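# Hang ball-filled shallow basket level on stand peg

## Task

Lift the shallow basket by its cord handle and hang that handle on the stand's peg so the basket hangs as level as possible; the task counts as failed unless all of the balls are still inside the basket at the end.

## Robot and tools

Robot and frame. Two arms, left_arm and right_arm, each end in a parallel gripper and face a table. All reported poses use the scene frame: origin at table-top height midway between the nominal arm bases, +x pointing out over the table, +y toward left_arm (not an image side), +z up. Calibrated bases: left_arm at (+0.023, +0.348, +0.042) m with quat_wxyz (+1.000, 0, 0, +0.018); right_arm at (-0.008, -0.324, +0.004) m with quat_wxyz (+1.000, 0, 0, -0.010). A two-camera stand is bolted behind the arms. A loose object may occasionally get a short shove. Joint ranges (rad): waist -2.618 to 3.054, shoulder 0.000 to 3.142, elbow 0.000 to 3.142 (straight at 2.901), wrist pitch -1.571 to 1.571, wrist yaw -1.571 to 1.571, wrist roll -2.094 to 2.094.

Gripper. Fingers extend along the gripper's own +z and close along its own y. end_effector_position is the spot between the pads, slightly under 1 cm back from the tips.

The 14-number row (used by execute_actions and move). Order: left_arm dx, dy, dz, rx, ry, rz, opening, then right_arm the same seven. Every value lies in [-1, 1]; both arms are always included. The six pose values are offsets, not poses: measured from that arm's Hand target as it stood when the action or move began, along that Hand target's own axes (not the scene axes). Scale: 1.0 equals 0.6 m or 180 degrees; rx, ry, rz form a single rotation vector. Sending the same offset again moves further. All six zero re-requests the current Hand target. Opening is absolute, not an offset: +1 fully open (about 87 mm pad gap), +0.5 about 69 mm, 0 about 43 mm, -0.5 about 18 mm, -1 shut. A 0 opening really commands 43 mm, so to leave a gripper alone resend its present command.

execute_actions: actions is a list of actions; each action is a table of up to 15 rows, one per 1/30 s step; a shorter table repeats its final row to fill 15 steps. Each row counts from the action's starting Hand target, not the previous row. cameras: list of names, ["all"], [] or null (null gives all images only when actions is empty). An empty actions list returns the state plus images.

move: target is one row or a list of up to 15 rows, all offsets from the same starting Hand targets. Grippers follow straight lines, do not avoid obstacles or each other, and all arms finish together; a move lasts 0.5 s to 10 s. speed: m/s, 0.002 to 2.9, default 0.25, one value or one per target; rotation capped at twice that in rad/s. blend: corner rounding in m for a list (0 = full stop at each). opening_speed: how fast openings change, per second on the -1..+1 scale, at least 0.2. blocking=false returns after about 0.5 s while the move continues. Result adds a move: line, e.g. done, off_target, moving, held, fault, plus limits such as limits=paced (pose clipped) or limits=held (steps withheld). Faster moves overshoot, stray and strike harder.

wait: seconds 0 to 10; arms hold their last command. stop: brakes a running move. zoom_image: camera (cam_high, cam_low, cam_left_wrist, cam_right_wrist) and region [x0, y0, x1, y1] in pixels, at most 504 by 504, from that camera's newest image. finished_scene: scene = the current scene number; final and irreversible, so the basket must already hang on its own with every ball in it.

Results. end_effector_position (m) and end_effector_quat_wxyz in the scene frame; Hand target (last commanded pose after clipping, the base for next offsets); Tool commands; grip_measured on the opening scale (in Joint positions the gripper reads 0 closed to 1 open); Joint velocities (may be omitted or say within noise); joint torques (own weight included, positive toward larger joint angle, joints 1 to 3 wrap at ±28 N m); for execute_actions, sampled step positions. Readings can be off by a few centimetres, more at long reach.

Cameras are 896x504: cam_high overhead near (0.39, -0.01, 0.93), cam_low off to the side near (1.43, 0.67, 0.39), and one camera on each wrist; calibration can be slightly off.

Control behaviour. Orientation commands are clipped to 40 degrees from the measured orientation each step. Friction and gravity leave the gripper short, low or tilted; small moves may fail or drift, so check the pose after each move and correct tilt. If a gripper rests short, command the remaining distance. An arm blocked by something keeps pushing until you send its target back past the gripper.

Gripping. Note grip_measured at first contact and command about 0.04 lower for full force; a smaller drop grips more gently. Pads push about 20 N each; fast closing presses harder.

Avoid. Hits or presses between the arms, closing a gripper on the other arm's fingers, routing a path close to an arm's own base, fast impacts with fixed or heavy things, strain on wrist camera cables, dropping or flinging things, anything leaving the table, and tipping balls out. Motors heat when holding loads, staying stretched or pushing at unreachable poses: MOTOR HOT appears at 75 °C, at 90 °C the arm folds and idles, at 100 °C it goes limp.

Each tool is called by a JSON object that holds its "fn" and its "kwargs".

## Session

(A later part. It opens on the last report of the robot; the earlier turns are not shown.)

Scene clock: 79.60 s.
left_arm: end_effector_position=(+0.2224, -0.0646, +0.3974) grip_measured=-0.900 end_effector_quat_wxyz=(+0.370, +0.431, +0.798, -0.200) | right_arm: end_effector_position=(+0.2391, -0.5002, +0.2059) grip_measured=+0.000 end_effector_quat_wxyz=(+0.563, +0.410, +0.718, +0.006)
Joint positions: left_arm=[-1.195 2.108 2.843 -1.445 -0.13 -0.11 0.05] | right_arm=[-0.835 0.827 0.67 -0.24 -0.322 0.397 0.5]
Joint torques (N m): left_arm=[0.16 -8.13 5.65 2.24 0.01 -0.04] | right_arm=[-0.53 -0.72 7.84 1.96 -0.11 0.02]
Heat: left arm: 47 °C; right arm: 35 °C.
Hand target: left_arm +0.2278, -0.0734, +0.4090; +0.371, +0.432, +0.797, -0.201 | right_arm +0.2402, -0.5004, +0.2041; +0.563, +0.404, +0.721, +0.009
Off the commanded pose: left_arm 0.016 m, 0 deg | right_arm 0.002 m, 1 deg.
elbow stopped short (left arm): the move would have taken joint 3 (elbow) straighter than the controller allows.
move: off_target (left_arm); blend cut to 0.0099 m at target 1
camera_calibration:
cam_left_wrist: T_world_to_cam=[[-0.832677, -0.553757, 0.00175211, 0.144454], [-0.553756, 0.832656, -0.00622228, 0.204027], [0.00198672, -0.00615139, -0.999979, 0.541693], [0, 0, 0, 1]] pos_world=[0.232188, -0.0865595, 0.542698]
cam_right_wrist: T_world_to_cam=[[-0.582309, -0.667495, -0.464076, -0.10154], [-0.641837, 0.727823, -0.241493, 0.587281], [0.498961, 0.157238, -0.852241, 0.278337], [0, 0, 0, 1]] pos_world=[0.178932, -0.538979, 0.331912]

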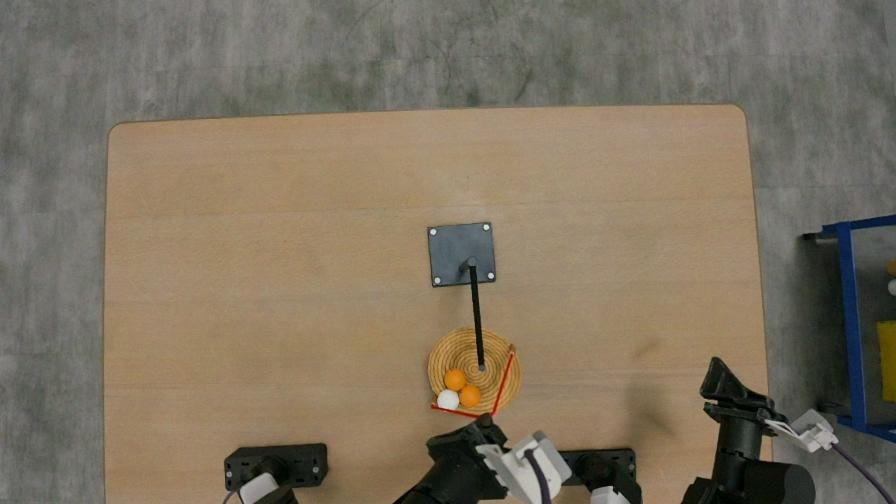

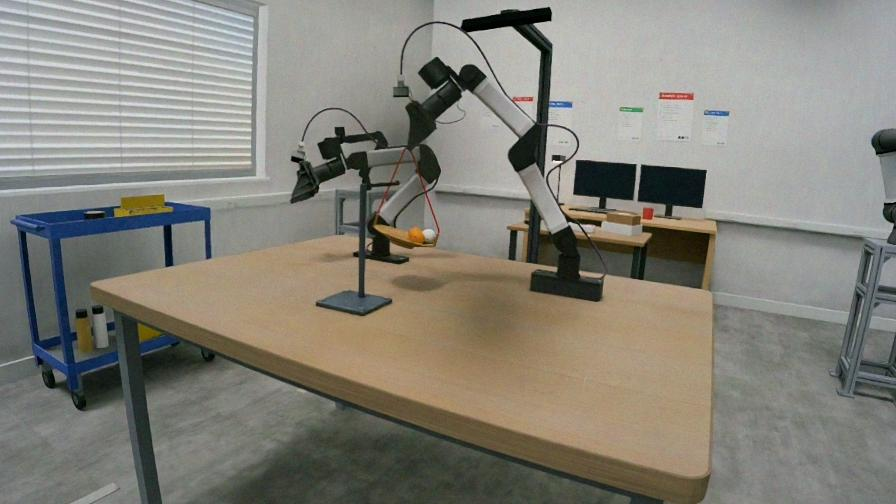

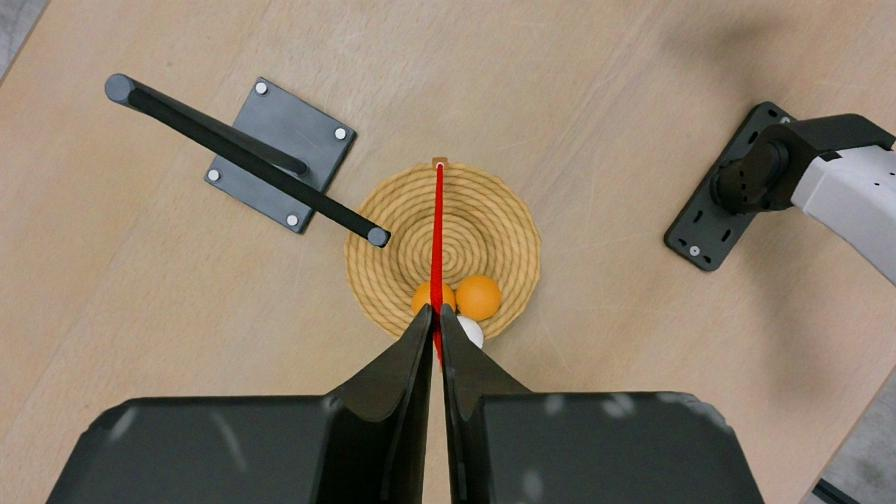

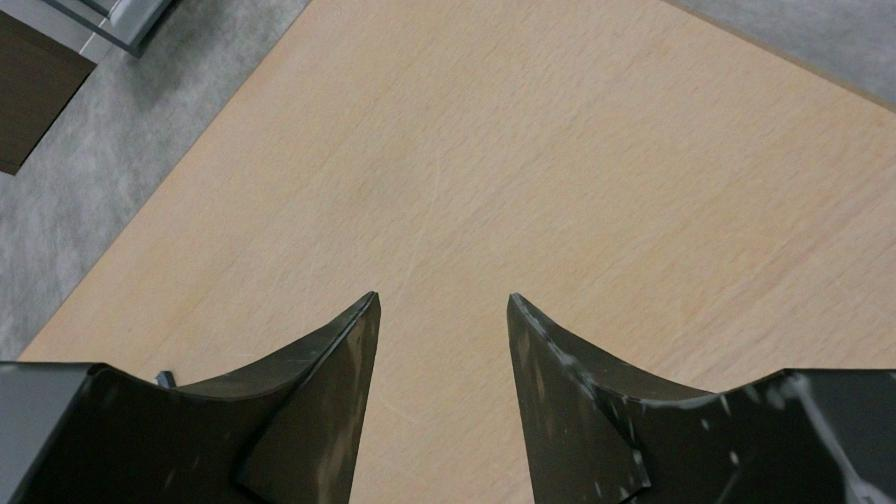

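{"fn": "move", "kwargs": {"target": [-0.006,0.03,0.033,0,-0.111,0,-1,0,0,0,0,0,0,0], "speed": 0.05, "cameras": ["all"]}}

{"fn": "zoom_image", "kwargs": {"camera": "cam_low", "region": [320, 110, 480, 290]}}

Scene clock: 83.97 s.
left_arm: end_effector_position=(+0.2508, -0.0820, +0.3651) grip_measured=-0.900 end_effector_quat_wxyz=(+0.469, +0.404, +0.745, -0.250) | right_arm: end_effector_position=(+0.2391, -0.5002, +0.2059) grip_measured=+0.000 end_effector_quat_wxyz=(+0.563, +0.410, +0.718, +0.006)
Joint positions: left_arm=[-1.157 1.674 1.815 -0.595 -0.121 -0.052 0.05] | right_arm=[-0.835 0.827 0.67 -0.24 -0.322 0.397 0.5]
Joint torques (N m): left_arm=[0.51 -11.21 5.67 2.56 0 -0.02] | right_arm=[-0.51 -0.69 7.84 1.95 -0.11 0.01]
Heat: left arm: 46 °C; right arm: 35 °C.
Hand target: left_arm +0.2525, -0.0782, +0.3989; +0.504, +0.391, +0.720, -0.273 | right_arm +0.2402, -0.5004, +0.2041; +0.563, +0.404, +0.721, +0.009
Off the commanded pose: left_arm 0.034 m, 6 deg | right_arm 0.002 m, 1 deg.
move: off_target (left_arm)
camera_calibration:
cam_left_wrist: T_world_to_cam=[[-0.833886, -0.551933, -0.00217432, 0.160297], [-0.533242, 0.806651, -0.254886, 0.317554], [0.142434, -0.211386, -0.966969, 0.44515], [0, 0, 0, 1]] pos_world=[0.239598, -0.0735838, 0.511735]
cam_right_wrist: T_world_to_cam=[[-0.582309, -0.667495, -0.464076, -0.10154], [-0.641837, 0.727823, -0.241493, 0.587281], [0.498961, 0.157238, -0.852241, 0.278337], [0, 0, 0, 1]] pos_world=[0.178932, -0.538979, 0.331912]

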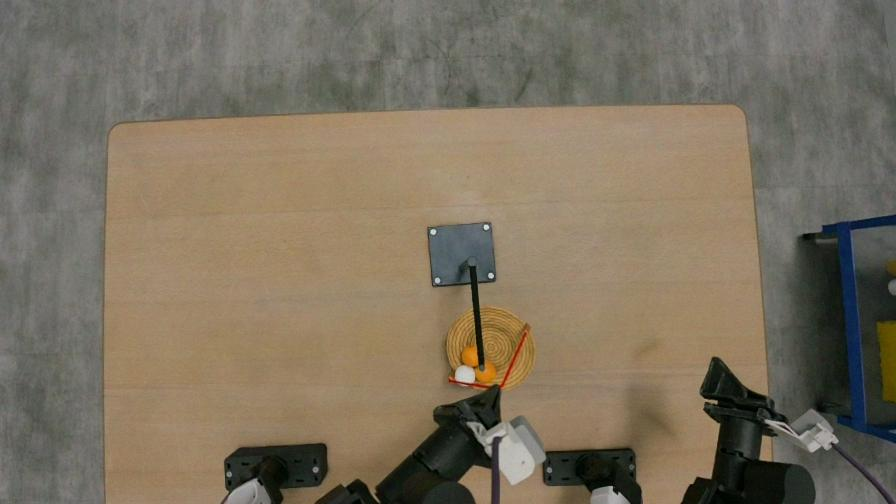

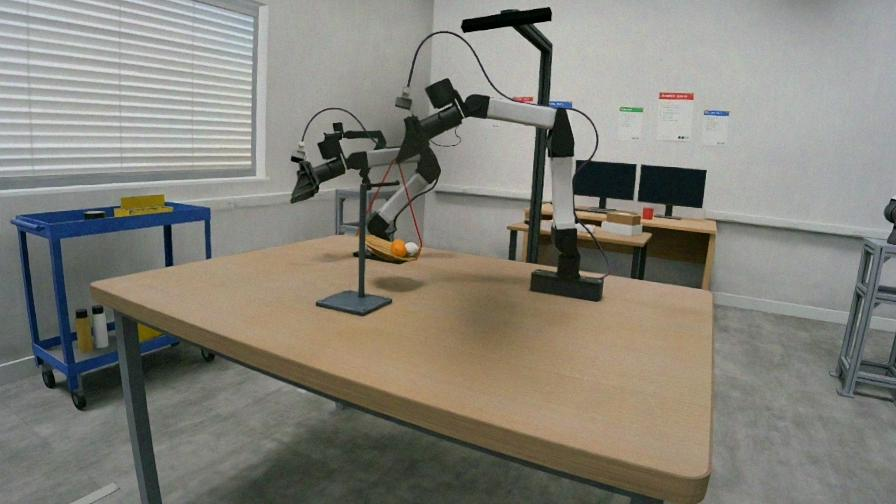

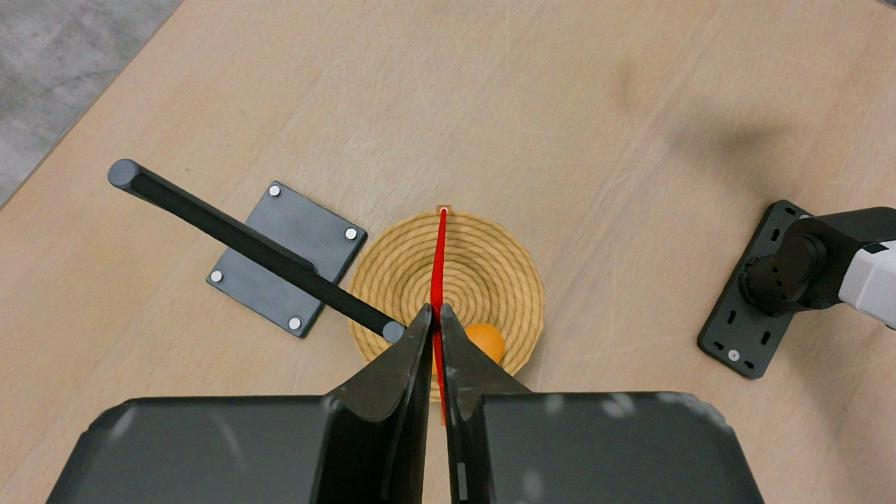

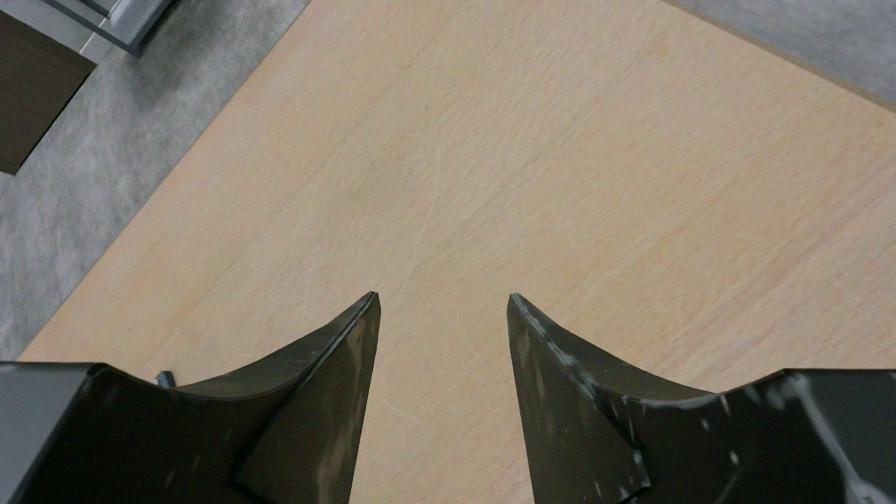

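Scaled by 2.800 from the camera's 896x504 image, which has a finer 1280x720 frame.

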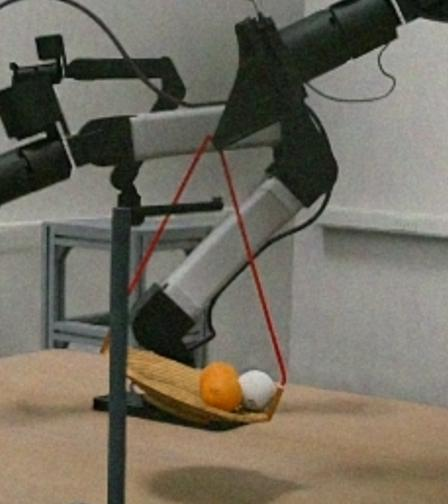

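{"fn": "move", "kwargs": {"target": [-0.014,0.009,-0.0195,0,0,0,-1,0,0,0,0,0,0,0], "speed": 0.05, "cameras": ["cam_left_wrist"]}}

Scene clock: 85.40 s.
left_arm: end_effector_position=(+0.2523, -0.0742, +0.3669) grip_measured=-0.900 end_effector_quat_wxyz=(+0.465, +0.405, +0.747, -0.249) | right_arm: end_effector_position=(+0.2391, -0.5002, +0.2059) grip_measured=+0.000 end_effector_quat_wxyz=(+0.563, +0.410, +0.718, +0.006)
Joint positions: left_arm=[-1.143 1.66 1.815 -0.618 -0.108 -0.047 0.05] | right_arm=[-0.835 0.827 0.67 -0.24 -0.322 0.397 0.5]
Joint torques (N m): left_arm=[0.46 -11.14 8.18 2.34 0.04 -0.05] | right_arm=[-0.54 -0.69 7.86 1.95 -0.11 0.01]
Heat: left arm: 46 °C; right arm: 35 °C.
Hand target: left_arm +0.2526, -0.0686, +0.4107; +0.504, +0.391, +0.720, -0.273 | right_arm +0.2402, -0.5004, +0.2041; +0.563, +0.404, +0.721, +0.009
Off the commanded pose: left_arm 0.044 m, 6 deg | right_arm 0.002 m, 1 deg.
move: off_target (left_arm)
camera_calibration:
cam_left_wrist: T_world_to_cam=[[-0.833692, -0.552226, -0.00202259, 0.165828], [-0.53483, 0.80833, -0.246088, 0.309769], [0.137531, -0.20408, -0.969245, 0.450937], [0, 0, 0, 1]] pos_world=[0.241906, -0.066794, 0.513635]
Images, in order (width x height): cam_left_wrist 896x504.

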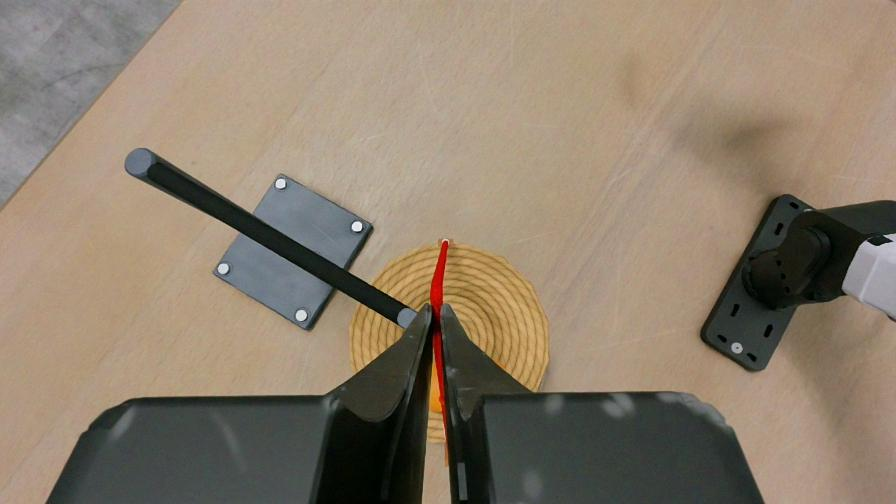

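{"fn": "move", "kwargs": {"target": [-0.006,0.033,0.0175,0,0,0,-1,0,0,0,0,0,0,0], "speed": 0.03, "cameras": ["cam_left_wrist","cam_low"]}}

{"fn": "zoom_image", "kwargs": {"camera": "cam_low", "region": [320, 110, 480, 290]}}

Scene clock: 86.93 s.
left_arm: end_effector_position=(+0.2716, -0.0645, +0.3882) grip_measured=-0.900 end_effector_quat_wxyz=(+0.481, +0.396, +0.738, -0.260) | right_arm: end_effector_position=(+0.2391, -0.5002, +0.2059) grip_measured=+0.000 end_effector_quat_wxyz=(+0.563, +0.410, +0.718, +0.006)
Joint positions: left_arm=[-1.079 1.657 1.862 -0.62 -0.05 -0.026 0.05] | right_arm=[-0.835 0.827 0.67 -0.24 -0.322 0.397 0.5]
Joint torques (N m): left_arm=[0.36 -7.53 7.95 2.29 0.05 0] | right_arm=[-0.51 -0.69 7.84 1.96 -0.11 0.01]
Heat: left arm: 46 °C; right arm: 35 °C.
Hand target: left_arm +0.2753, -0.0670, +0.4107; +0.504, +0.391, +0.720, -0.273 | right_arm +0.2402, -0.5004, +0.2041; +0.563, +0.404, +0.721, +0.009
Off the commanded pose: left_arm 0.023 m, 4 deg | right_arm 0.002 m, 1 deg.
move: off_target (left_arm)
camera_calibration:
cam_left_wrist: T_world_to_cam=[[-0.832151, -0.554499, 0.00744171, 0.183015], [-0.532469, 0.795197, -0.290066, 0.333079], [0.154924, -0.245341, -0.956978, 0.458723], [0, 0, 0, 1]] pos_world=[0.258583, -0.0508379, 0.53424]
Images, in order (width x height): cam_low 896x504, cam_left_wrist 896x504.

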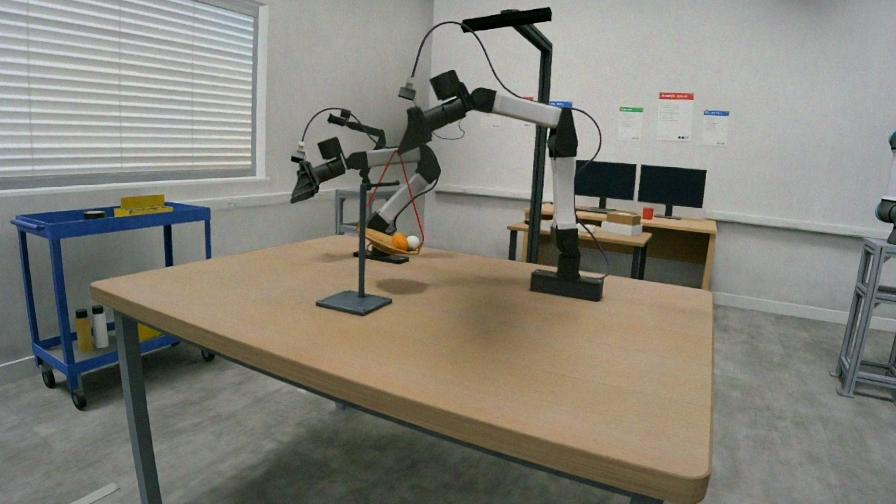

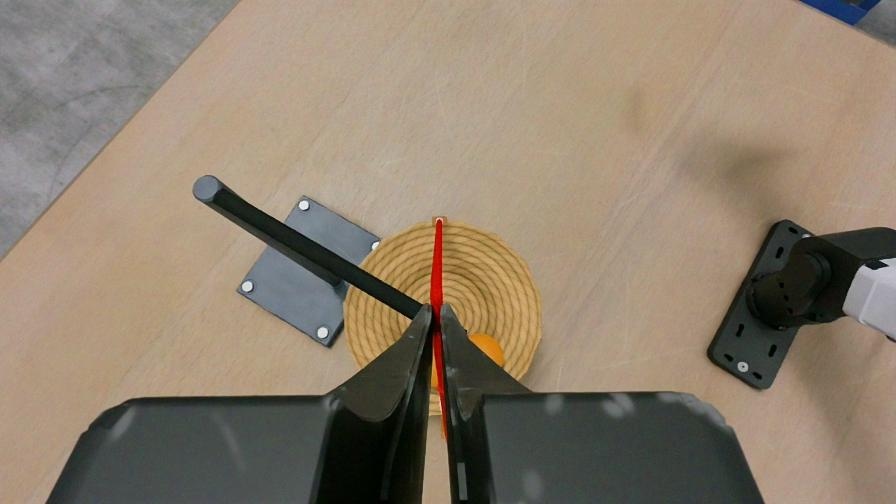

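Scaled by 2.800 from the camera's 896x504 image, which has a finer 1280x720 frame.

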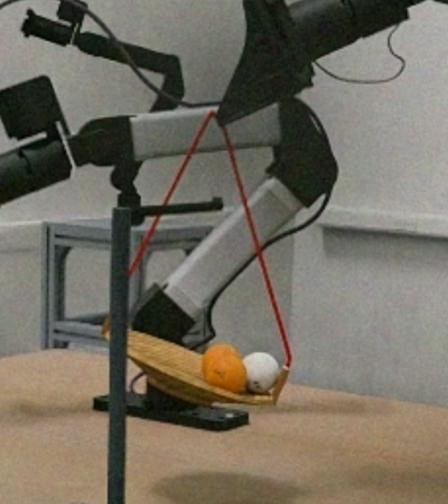

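{"fn": "move", "kwargs": {"target": [0,0.039,0.04,0,0,0,-1,0,0,0,0,0,0,0], "speed": 0.03, "cameras": ["cam_left_wrist","cam_low","cam_high"]}}

{"fn": "zoom_image", "kwargs": {"camera": "cam_low", "region": [320, 110, 480, 290]}}

Scene clock: 88.73 s.
left_arm: end_effector_position=(+0.2993, -0.0653, +0.3788) grip_measured=-0.900 end_effector_quat_wxyz=(+0.474, +0.397, +0.743, -0.258) | right_arm: end_effector_position=(+0.2391, -0.5002, +0.2059) grip_measured=+0.000 end_effector_quat_wxyz=(+0.563, +0.410, +0.718, +0.006)
Joint positions: left_arm=[-1.012 1.718 1.905 -0.619 0.012 -0.003 0.05] | right_arm=[-0.835 0.827 0.67 -0.24 -0.322 0.397 0.5]
Joint torques (N m): left_arm=[0.42 -7.31 8.18 2.59 0.09 0.01] | right_arm=[-0.54 -0.69 7.84 1.95 -0.11 0.01]
Heat: left arm: 45 °C; right arm: 35 °C.
Hand target: left_arm +0.3072, -0.0732, +0.4023; +0.504, +0.391, +0.720, -0.273 | right_arm +0.2402, -0.5004, +0.2041; +0.563, +0.404, +0.721, +0.009
Off the commanded pose: left_arm 0.026 m, 5 deg | right_arm 0.002 m, 1 deg.
move: off_target (left_arm)
camera_calibration:
cam_left_wrist: T_world_to_cam=[[-0.83151, -0.555391, 0.0114633, 0.20399], [-0.536806, 0.798035, -0.273823, 0.341083], [0.142931, -0.23384, -0.961712, 0.451368], [0, 0, 0, 1]] pos_world=[0.288201, -0.0533544, 0.525144]
Images, in order (width x height): cam_high 896x504, cam_low 896x504, cam_left_wrist 896x504.

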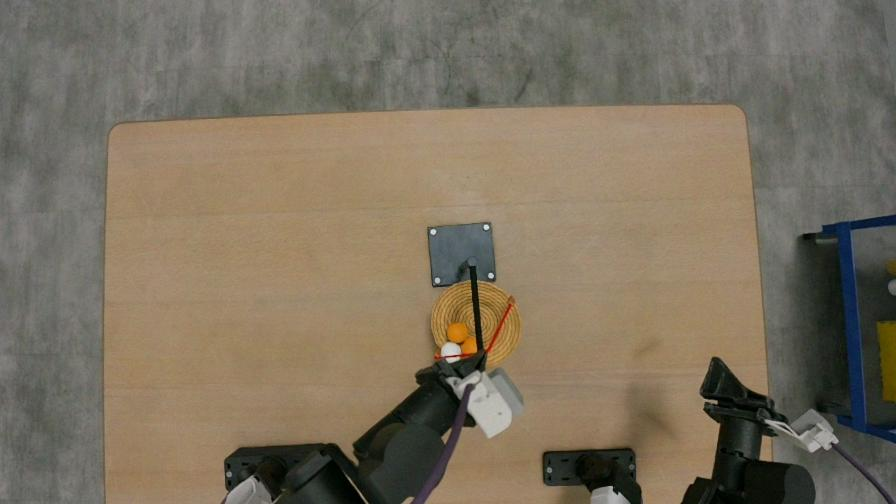

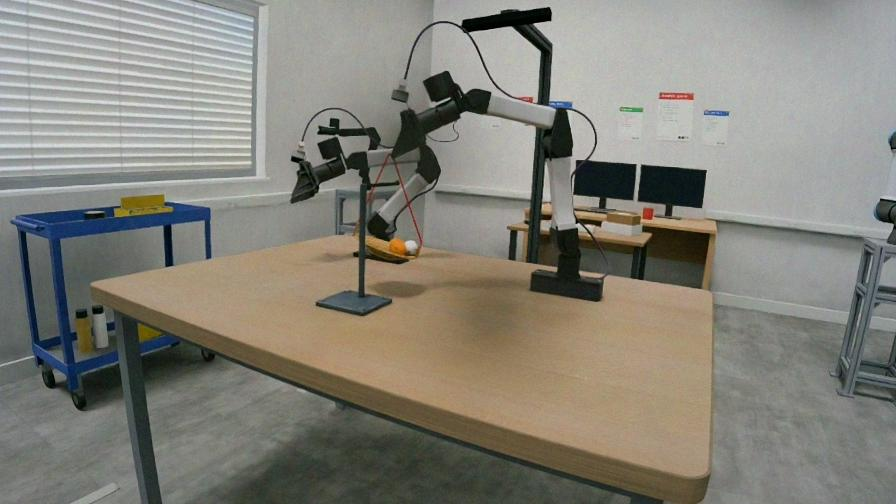

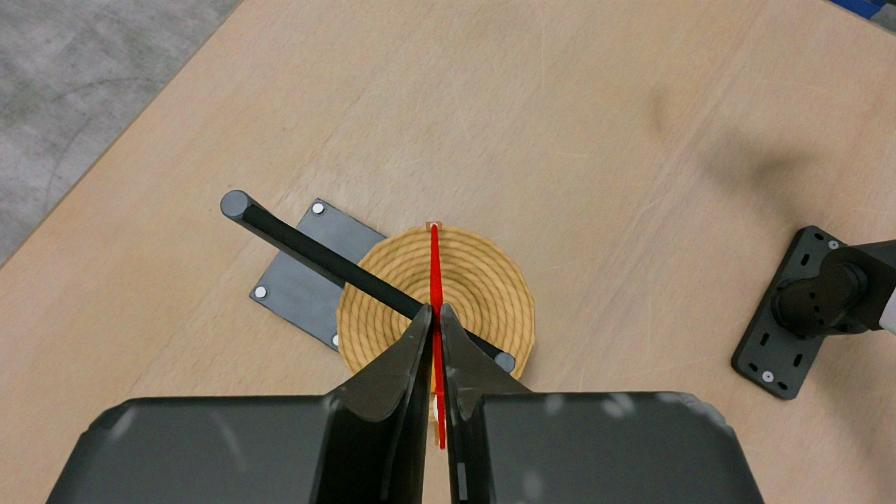

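Scaled by 2.800 from the camera's 896x504 image, which has a finer 1280x720 frame.

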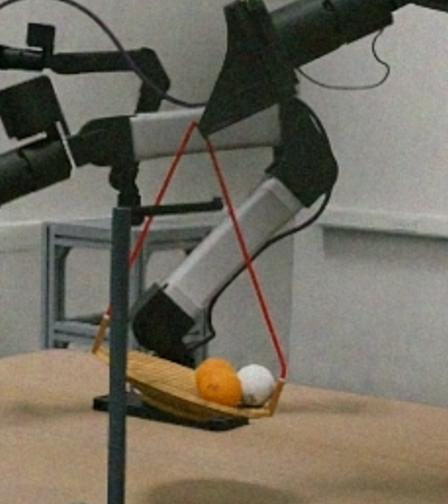

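{"fn": "move", "kwargs": {"target": [0.067,0,0.035,0,0,0,-1,0,0,0,0,0,0,0], "speed": 0.03, "cameras": ["cam_left_wrist","cam_low"]}}

{"fn": "zoom_image", "kwargs": {"camera": "cam_low", "region": [320, 110, 480, 290]}}

Scene clock: 90.83 s.
left_arm: end_effector_position=(+0.3071, -0.0771, +0.3273) grip_measured=-0.900 end_effector_quat_wxyz=(+0.468, +0.399, +0.746, -0.255) | right_arm: end_effector_position=(+0.2391, -0.5002, +0.2059) grip_measured=+0.000 end_effector_quat_wxyz=(+0.563, +0.410, +0.718, +0.006)
Joint positions: left_arm=[-1.012 1.718 1.703 -0.431 0.013 -0.002 0.05] | right_arm=[-0.835 0.827 0.67 -0.24 -0.322 0.397 0.5]
Joint torques (N m): left_arm=[0.43 -10.81 5.86 2.58 0.07 0] | right_arm=[-0.53 -0.69 7.82 1.95 -0.11 0.02]
Heat: left arm: 45 °C; right arm: 35 °C.
Hand target: left_arm +0.3104, -0.0781, +0.3574; +0.504, +0.391, +0.720, -0.273 | right_arm +0.2402, -0.5004, +0.2041; +0.563, +0.404, +0.721, +0.009
Off the commanded pose: left_arm 0.030 m, 6 deg | right_arm 0.002 m, 1 deg.
move: off_target (left_arm)
camera_calibration:
cam_left_wrist: T_world_to_cam=[[-0.831914, -0.554785, 0.0114965, 0.204652], [-0.538347, 0.801896, -0.259124, 0.336517], [0.134539, -0.221758, -0.965776, 0.402886], [0, 0, 0, 1]] pos_world=[0.297212, -0.0669708, 0.473944]
Images, in order (width x height): cam_low 896x504, cam_left_wrist 896x504.

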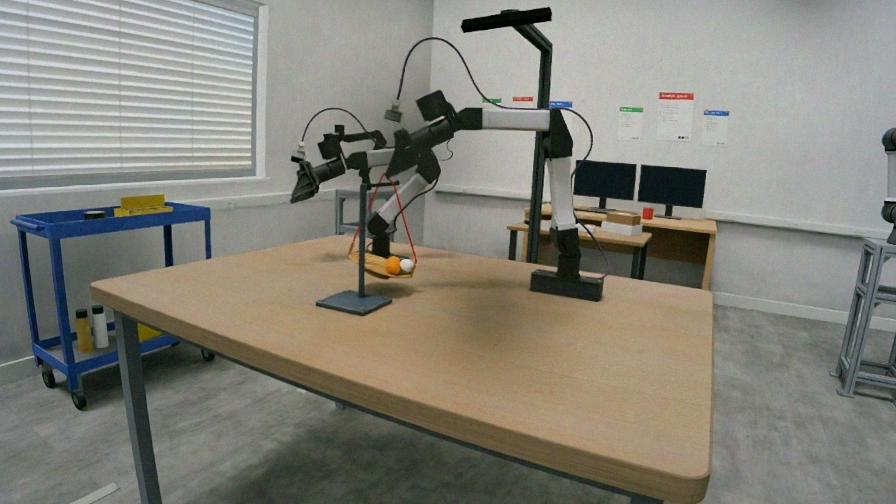

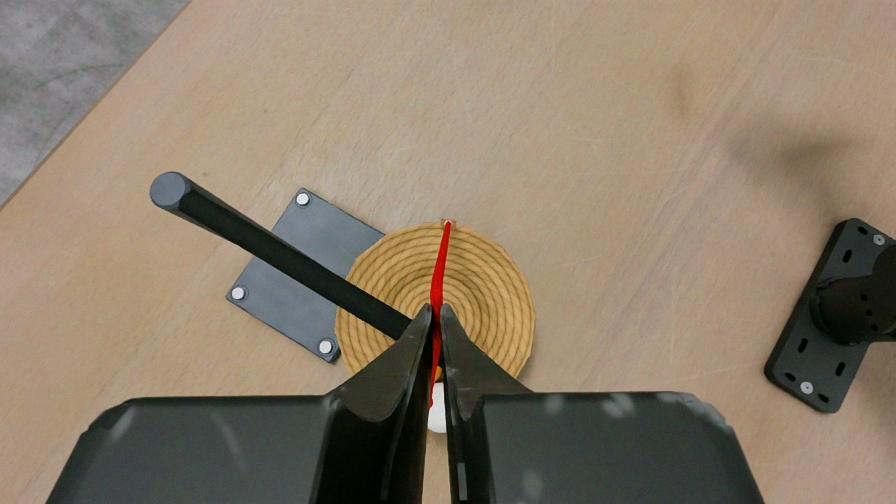

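Scaled by 2.800 from the camera's 896x504 image, which has a finer 1280x720 frame.

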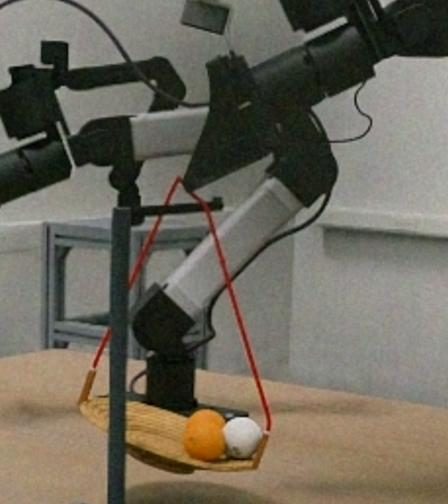

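{"fn": "move", "kwargs": {"target": [0.012,0,0.006,0,0,0,-1,0,0,0,0,0,0,0], "speed": 0.02, "cameras": ["cam_left_wrist","cam_low"]}}

{"fn": "zoom_image", "kwargs": {"camera": "cam_low", "region": [340, 140, 440, 290]}}

Scene clock: 92.03 s.
left_arm: end_effector_position=(+0.3088, -0.0795, +0.3208) grip_measured=-0.900 end_effector_quat_wxyz=(+0.471, +0.398, +0.744, -0.257) | right_arm: end_effector_position=(+0.2391, -0.5002, +0.2059) grip_measured=+0.000 end_effector_quat_wxyz=(+0.563, +0.410, +0.718, +0.006)
Joint positions: left_arm=[-1.012 1.718 1.669 -0.39 0.013 -0.002 0.05] | right_arm=[-0.835 0.827 0.67 -0.24 -0.322 0.397 0.5]
Joint torques (N m): left_arm=[0.44 -11.18 5.52 2.56 0.06 -0.02] | right_arm=[-0.53 -0.69 7.84 1.95 -0.11 0.01]
Heat: left arm: 45 °C; right arm: 35 °C.
Hand target: left_arm +0.3109, -0.0789, +0.3494; +0.504, +0.391, +0.720, -0.273 | right_arm +0.2402, -0.5004, +0.2041; +0.563, +0.404, +0.721, +0.009
Off the commanded pose: left_arm 0.029 m, 5 deg | right_arm 0.002 m, 1 deg.
move: off_target (left_arm)
camera_calibration:
cam_left_wrist: T_world_to_cam=[[-0.831952, -0.55473, 0.0113906, 0.204792], [-0.537118, 0.800052, -0.267248, 0.339841], [0.139137, -0.228455, -0.963561, 0.393182], [0, 0, 0, 1]] pos_world=[0.298205, -0.0684615, 0.467344]
Images, in order (width x height): cam_low 896x504, cam_left_wrist 896x504.

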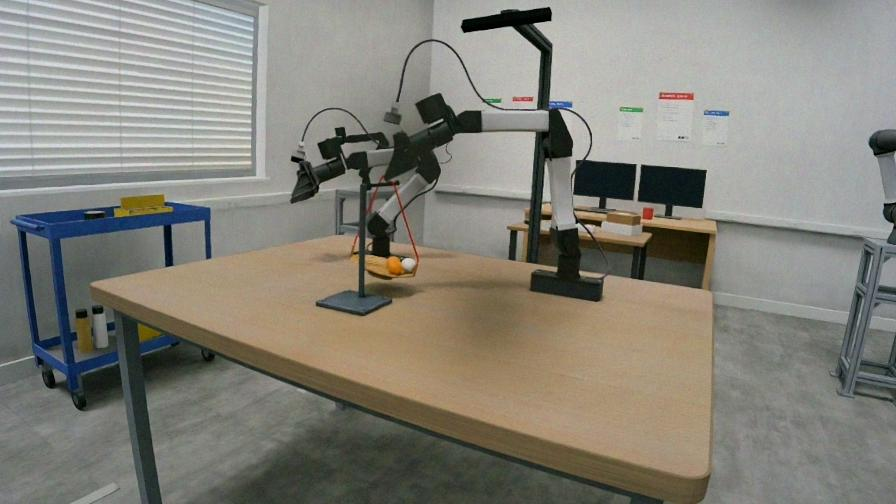

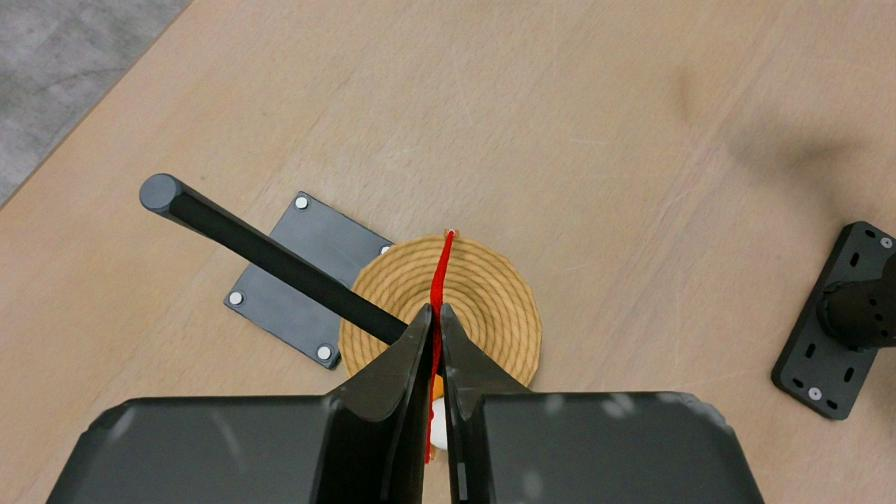

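Scaled by 3.360 from the camera's 896x504 image, which has a finer 1280x720 frame.

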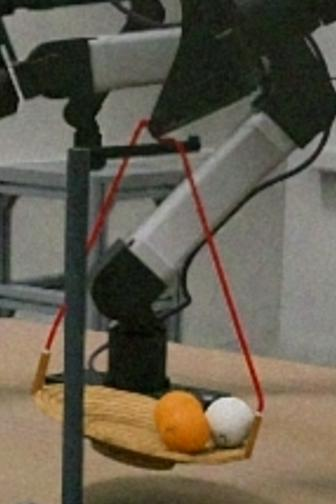

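{"fn": "move", "kwargs": {"target": [0.012,0,0.006,0,0,0,-1,0,0,0,0,0,0,0], "speed": 0.02, "cameras": ["cam_left_wrist","cam_low"]}}

{"fn": "zoom_image", "kwargs": {"camera": "cam_low", "region": [340, 140, 440, 290]}}

Scene clock: 93.17 s.
left_arm: end_effector_position=(+0.3101, -0.0814, +0.3175) grip_measured=-0.900 end_effector_quat_wxyz=(+0.477, +0.396, +0.740, -0.260) | right_arm: end_effector_position=(+0.2391, -0.5002, +0.2059) grip_measured=+0.000 end_effector_quat_wxyz=(+0.563, +0.410, +0.718, +0.006)
Joint positions: left_arm=[-1.012 1.713 1.637 -0.346 0.013 -0.002 0.05] | right_arm=[-0.835 0.827 0.67 -0.24 -0.322 0.397 0.5]
Joint torques (N m): left_arm=[0.35 -11.02 5.49 2.41 0.06 -0.01] | right_arm=[-0.5 -0.69 7.84 1.95 -0.11 0.02]
Heat: left arm: 44 °C; right arm: 35 °C.
Hand target: left_arm +0.3115, -0.0797, +0.3415; +0.504, +0.391, +0.720, -0.273 | right_arm +0.2402, -0.5004, +0.2041; +0.563, +0.404, +0.721, +0.009
Off the commanded pose: left_arm 0.024 m, 4 deg | right_arm 0.002 m, 1 deg.
move: off_target (left_arm)
camera_calibration:
cam_left_wrist: T_world_to_cam=[[-0.832168, -0.554414, 0.0109847, 0.205106], [-0.534429, 0.796571, -0.282595, 0.344935], [0.147924, -0.241037, -0.959177, 0.384204], [0, 0, 0, 1]] pos_world=[0.298193, -0.0684439, 0.463743]
Images, in order (width x height): cam_low 896x504, cam_left_wrist 896x504.

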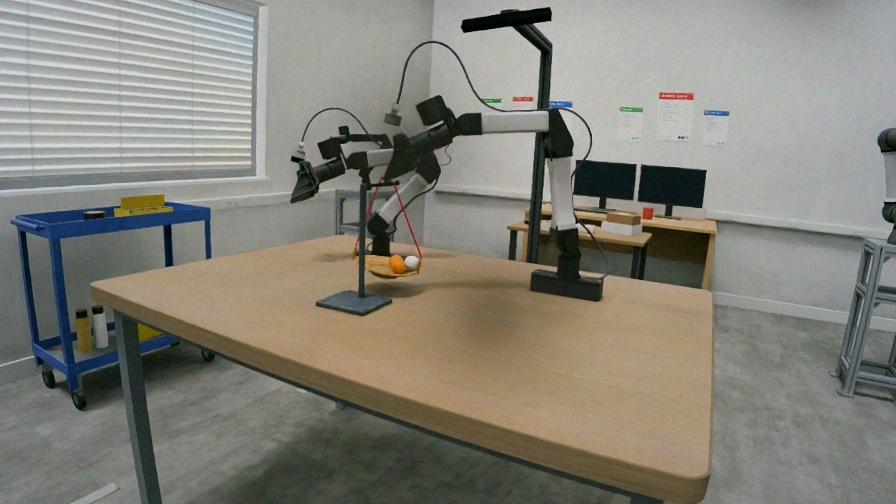

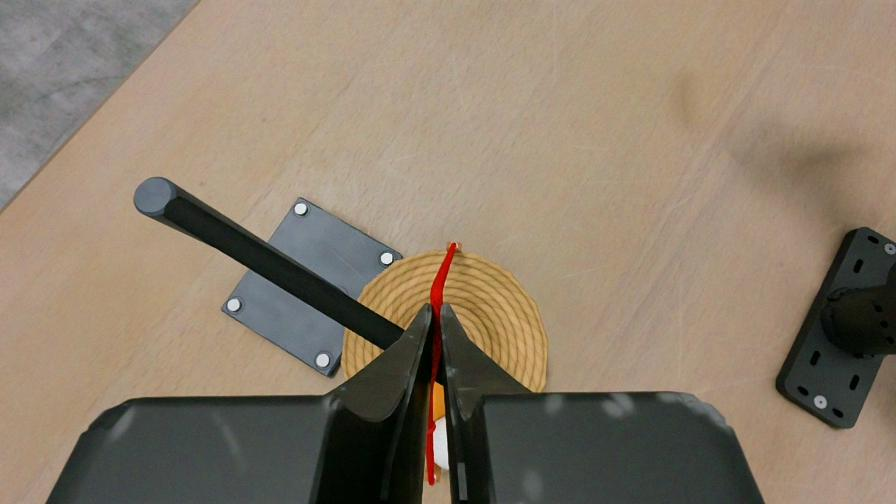

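Scaled by 3.360 from the camera's 896x504 image, which has a finer 1280x720 frame.

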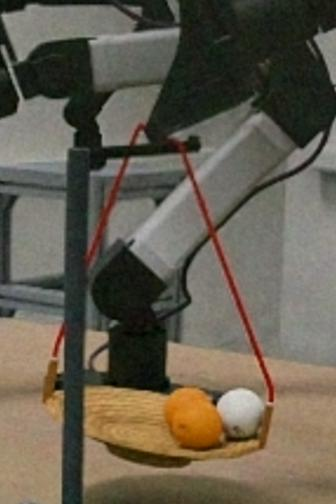

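{"fn": "move", "kwargs": {"target": [0,0,0,0,0,0,-0.5,0,0,0,0,0,0,0], "opening_speed": 0.2, "cameras": ["cam_left_wrist","cam_low"]}}

{"fn": "zoom_image", "kwargs": {"camera": "cam_low", "region": [340, 140, 440, 290]}}

Scene clock: 96.03 s.
left_arm: end_effector_position=(+0.3112, -0.0831, +0.3203) grip_measured=-0.500 end_effector_quat_wxyz=(+0.482, +0.395, +0.737, -0.263) | right_arm: end_effector_position=(+0.2391, -0.5002, +0.2059) grip_measured=+0.000 end_effector_quat_wxyz=(+0.563, +0.410, +0.718, +0.006)
Joint positions: left_arm=[-1.012 1.713 1.637 -0.331 0.014 -0.002 0.25] | right_arm=[-0.835 0.827 0.67 -0.24 -0.322 0.397 0.5]
Joint torques (N m): left_arm=[0.34 -10.91 5.63 2.3 0.06 -0.03] | right_arm=[-0.53 -0.72 7.84 1.96 -0.11 0.01]
Heat: left arm: 44 °C; right arm: 35 °C.
Hand target: left_arm +0.3114, -0.0797, +0.3413; +0.504, +0.391, +0.720, -0.273 | right_arm +0.2402, -0.5004, +0.2041; +0.563, +0.404, +0.721, +0.009
Off the commanded pose: left_arm 0.021 m, 3 deg | right_arm 0.002 m, 1 deg.
move: off_target (left_arm)
camera_calibration:
cam_left_wrist: T_world_to_cam=[[-0.832434, -0.554015, 0.0109967, 0.205151], [-0.531909, 0.793341, -0.296111, 0.350849], [0.155326, -0.252342, -0.95509, 0.381857], [0, 0, 0, 1]] pos_world=[0.298082, -0.0683279, 0.466342]
Images, in order (width x height): cam_low 896x504, cam_left_wrist 896x504.

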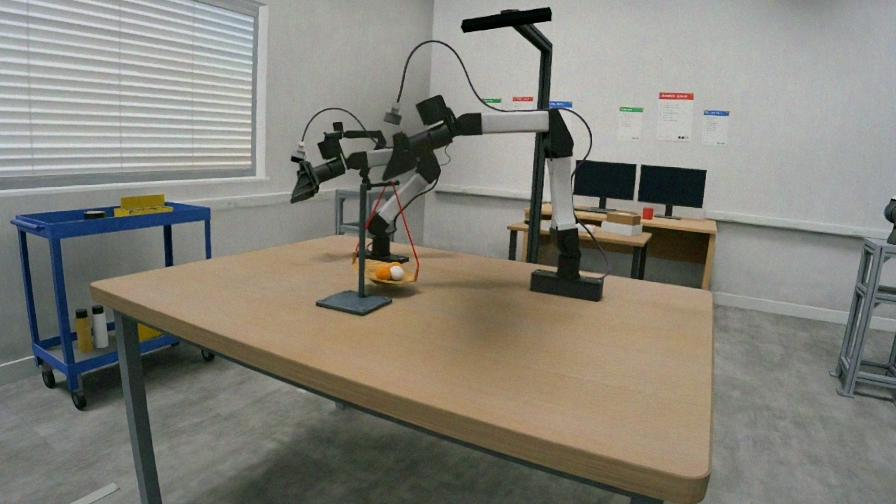

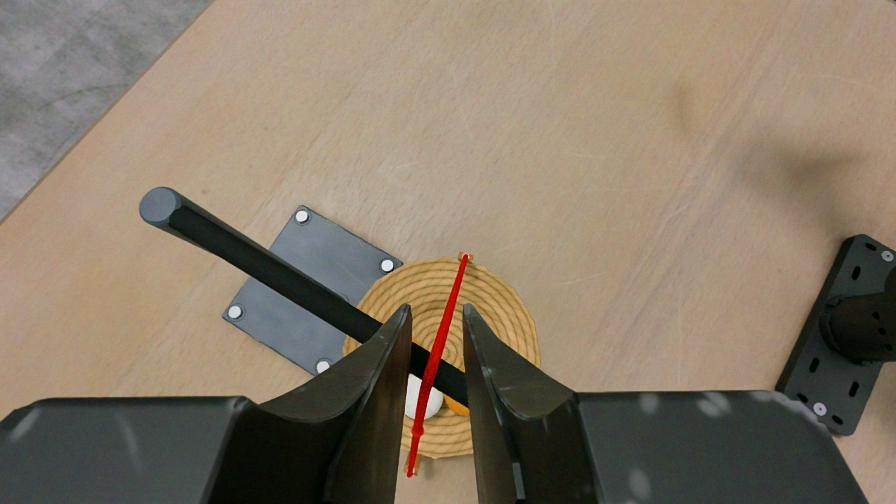

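Scaled by 3.360 from the camera's 896x504 image, which has a finer 1280x720 frame.

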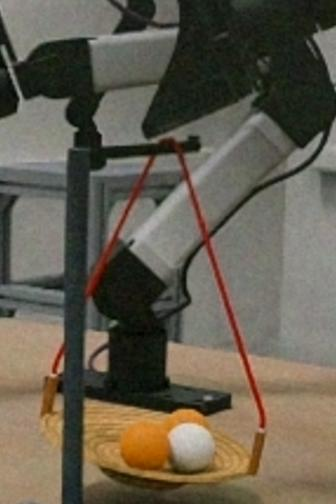

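{"fn": "move", "kwargs": {"target": [[-0.047,0,-0.017,0,0,0,-0.3,0,0,0,0,0,0,0],[-0.047,0,-0.27,0,0,0,-0.3,0,0,0,0,0,0,0]], "speed": 0.08, "cameras": ["all"]}}

{"fn": "zoom_image", "kwargs": {"camera": "cam_low", "region": [320, 150, 450, 290]}}

{"fn": "zoom_image", "kwargs": {"camera": "cam_high", "region": [420, 260, 540, 380]}}

Scene clock: 99.80 s.
left_arm: end_effector_position=(+0.2345, +0.0352, +0.4198) grip_measured=-0.300 end_effector_quat_wxyz=(+0.499, +0.389, +0.725, -0.273) | right_arm: end_effector_position=(+0.2391, -0.5002, +0.2059) grip_measured=+0.000 end_effector_quat_wxyz=(+0.563, +0.410, +0.718, +0.006)
Joint positions: left_arm=[-0.998 1.295 1.633 -0.7 0.028 0.002 0.35] | right_arm=[-0.835 0.827 0.67 -0.24 -0.322 0.397 0.5]
Joint torques (N m): left_arm=[0.53 -4.85 4.93 2.06 0.09 -0.05] | right_arm=[-0.53 -0.69 7.84 1.95 -0.11 0.02]
Heat: left arm: 43 °C; right arm: 36 °C.
Hand target: left_arm +0.2336, +0.0398, +0.4236; +0.504, +0.391, +0.720, -0.273 | right_arm +0.2402, -0.5004, +0.2041; +0.563, +0.404, +0.721, +0.009
Off the commanded pose: left_arm 0.006 m, 1 deg | right_arm 0.002 m, 1 deg.
move: done
camera_calibration:
cam_left_wrist: T_world_to_cam=[[-0.833369, -0.552586, 0.0120803, 0.205464], [-0.523133, 0.781519, -0.33994, 0.262469], [0.178405, -0.289615, -0.94037, 0.508307], [0, 0, 0, 1]] pos_world=[0.217849, 0.0556253, 0.564738]
cam_right_wrist: T_world_to_cam=[[-0.582309, -0.667495, -0.464076, -0.10154], [-0.641837, 0.727823, -0.241493, 0.587281], [0.498961, 0.157238, -0.852241, 0.278337], [0, 0, 0, 1]] pos_world=[0.178932, -0.538979, 0.331912]

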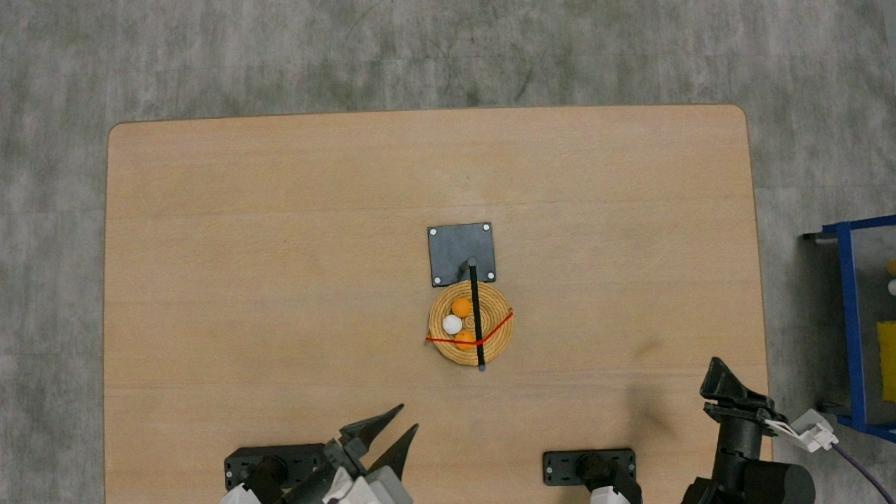

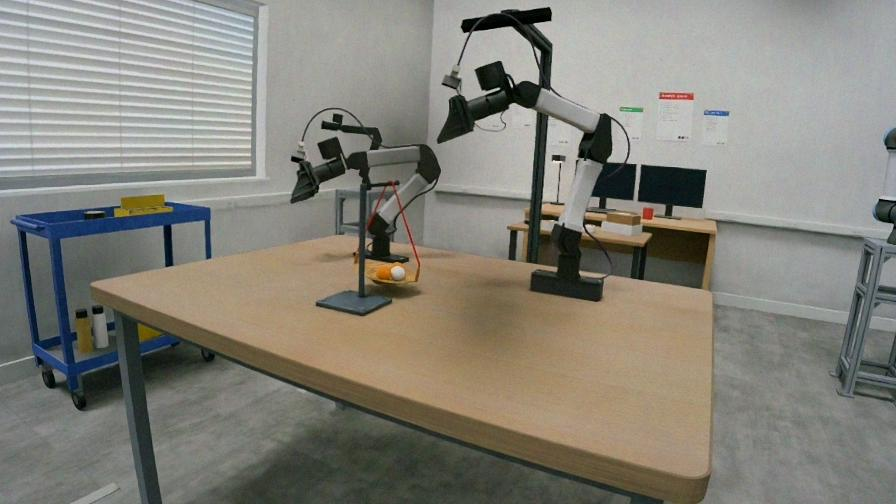

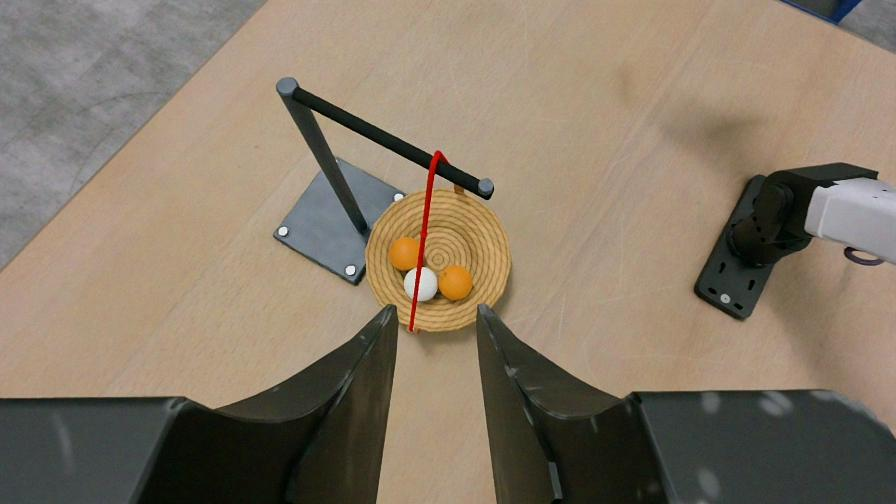

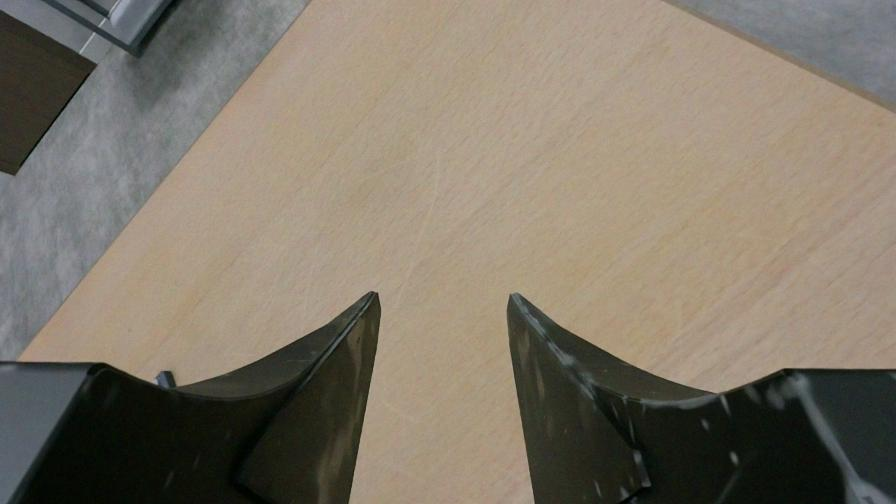

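Scaled by 3.600 from the camera's 896x504 image, which has a finer 1280x720 frame.

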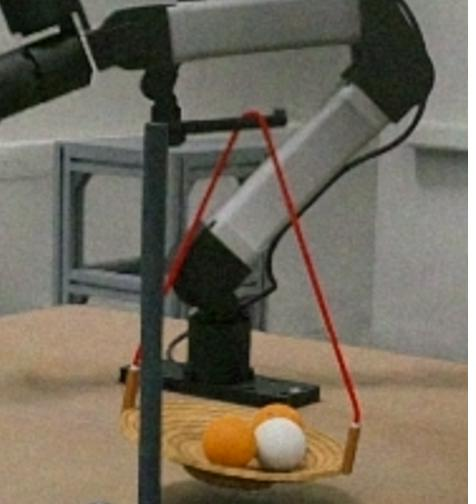

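Scaled by 4.200 from the camera's 896x504 image, which has a finer 1280x720 frame.

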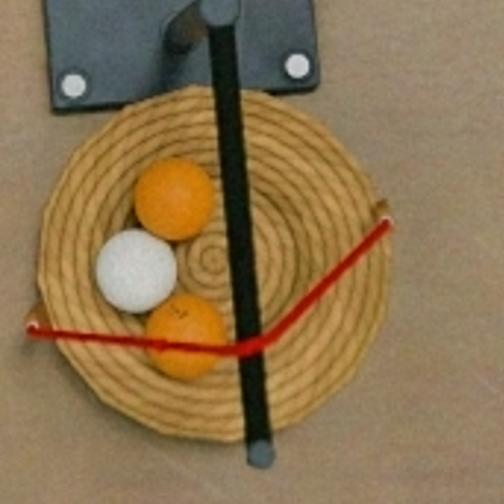

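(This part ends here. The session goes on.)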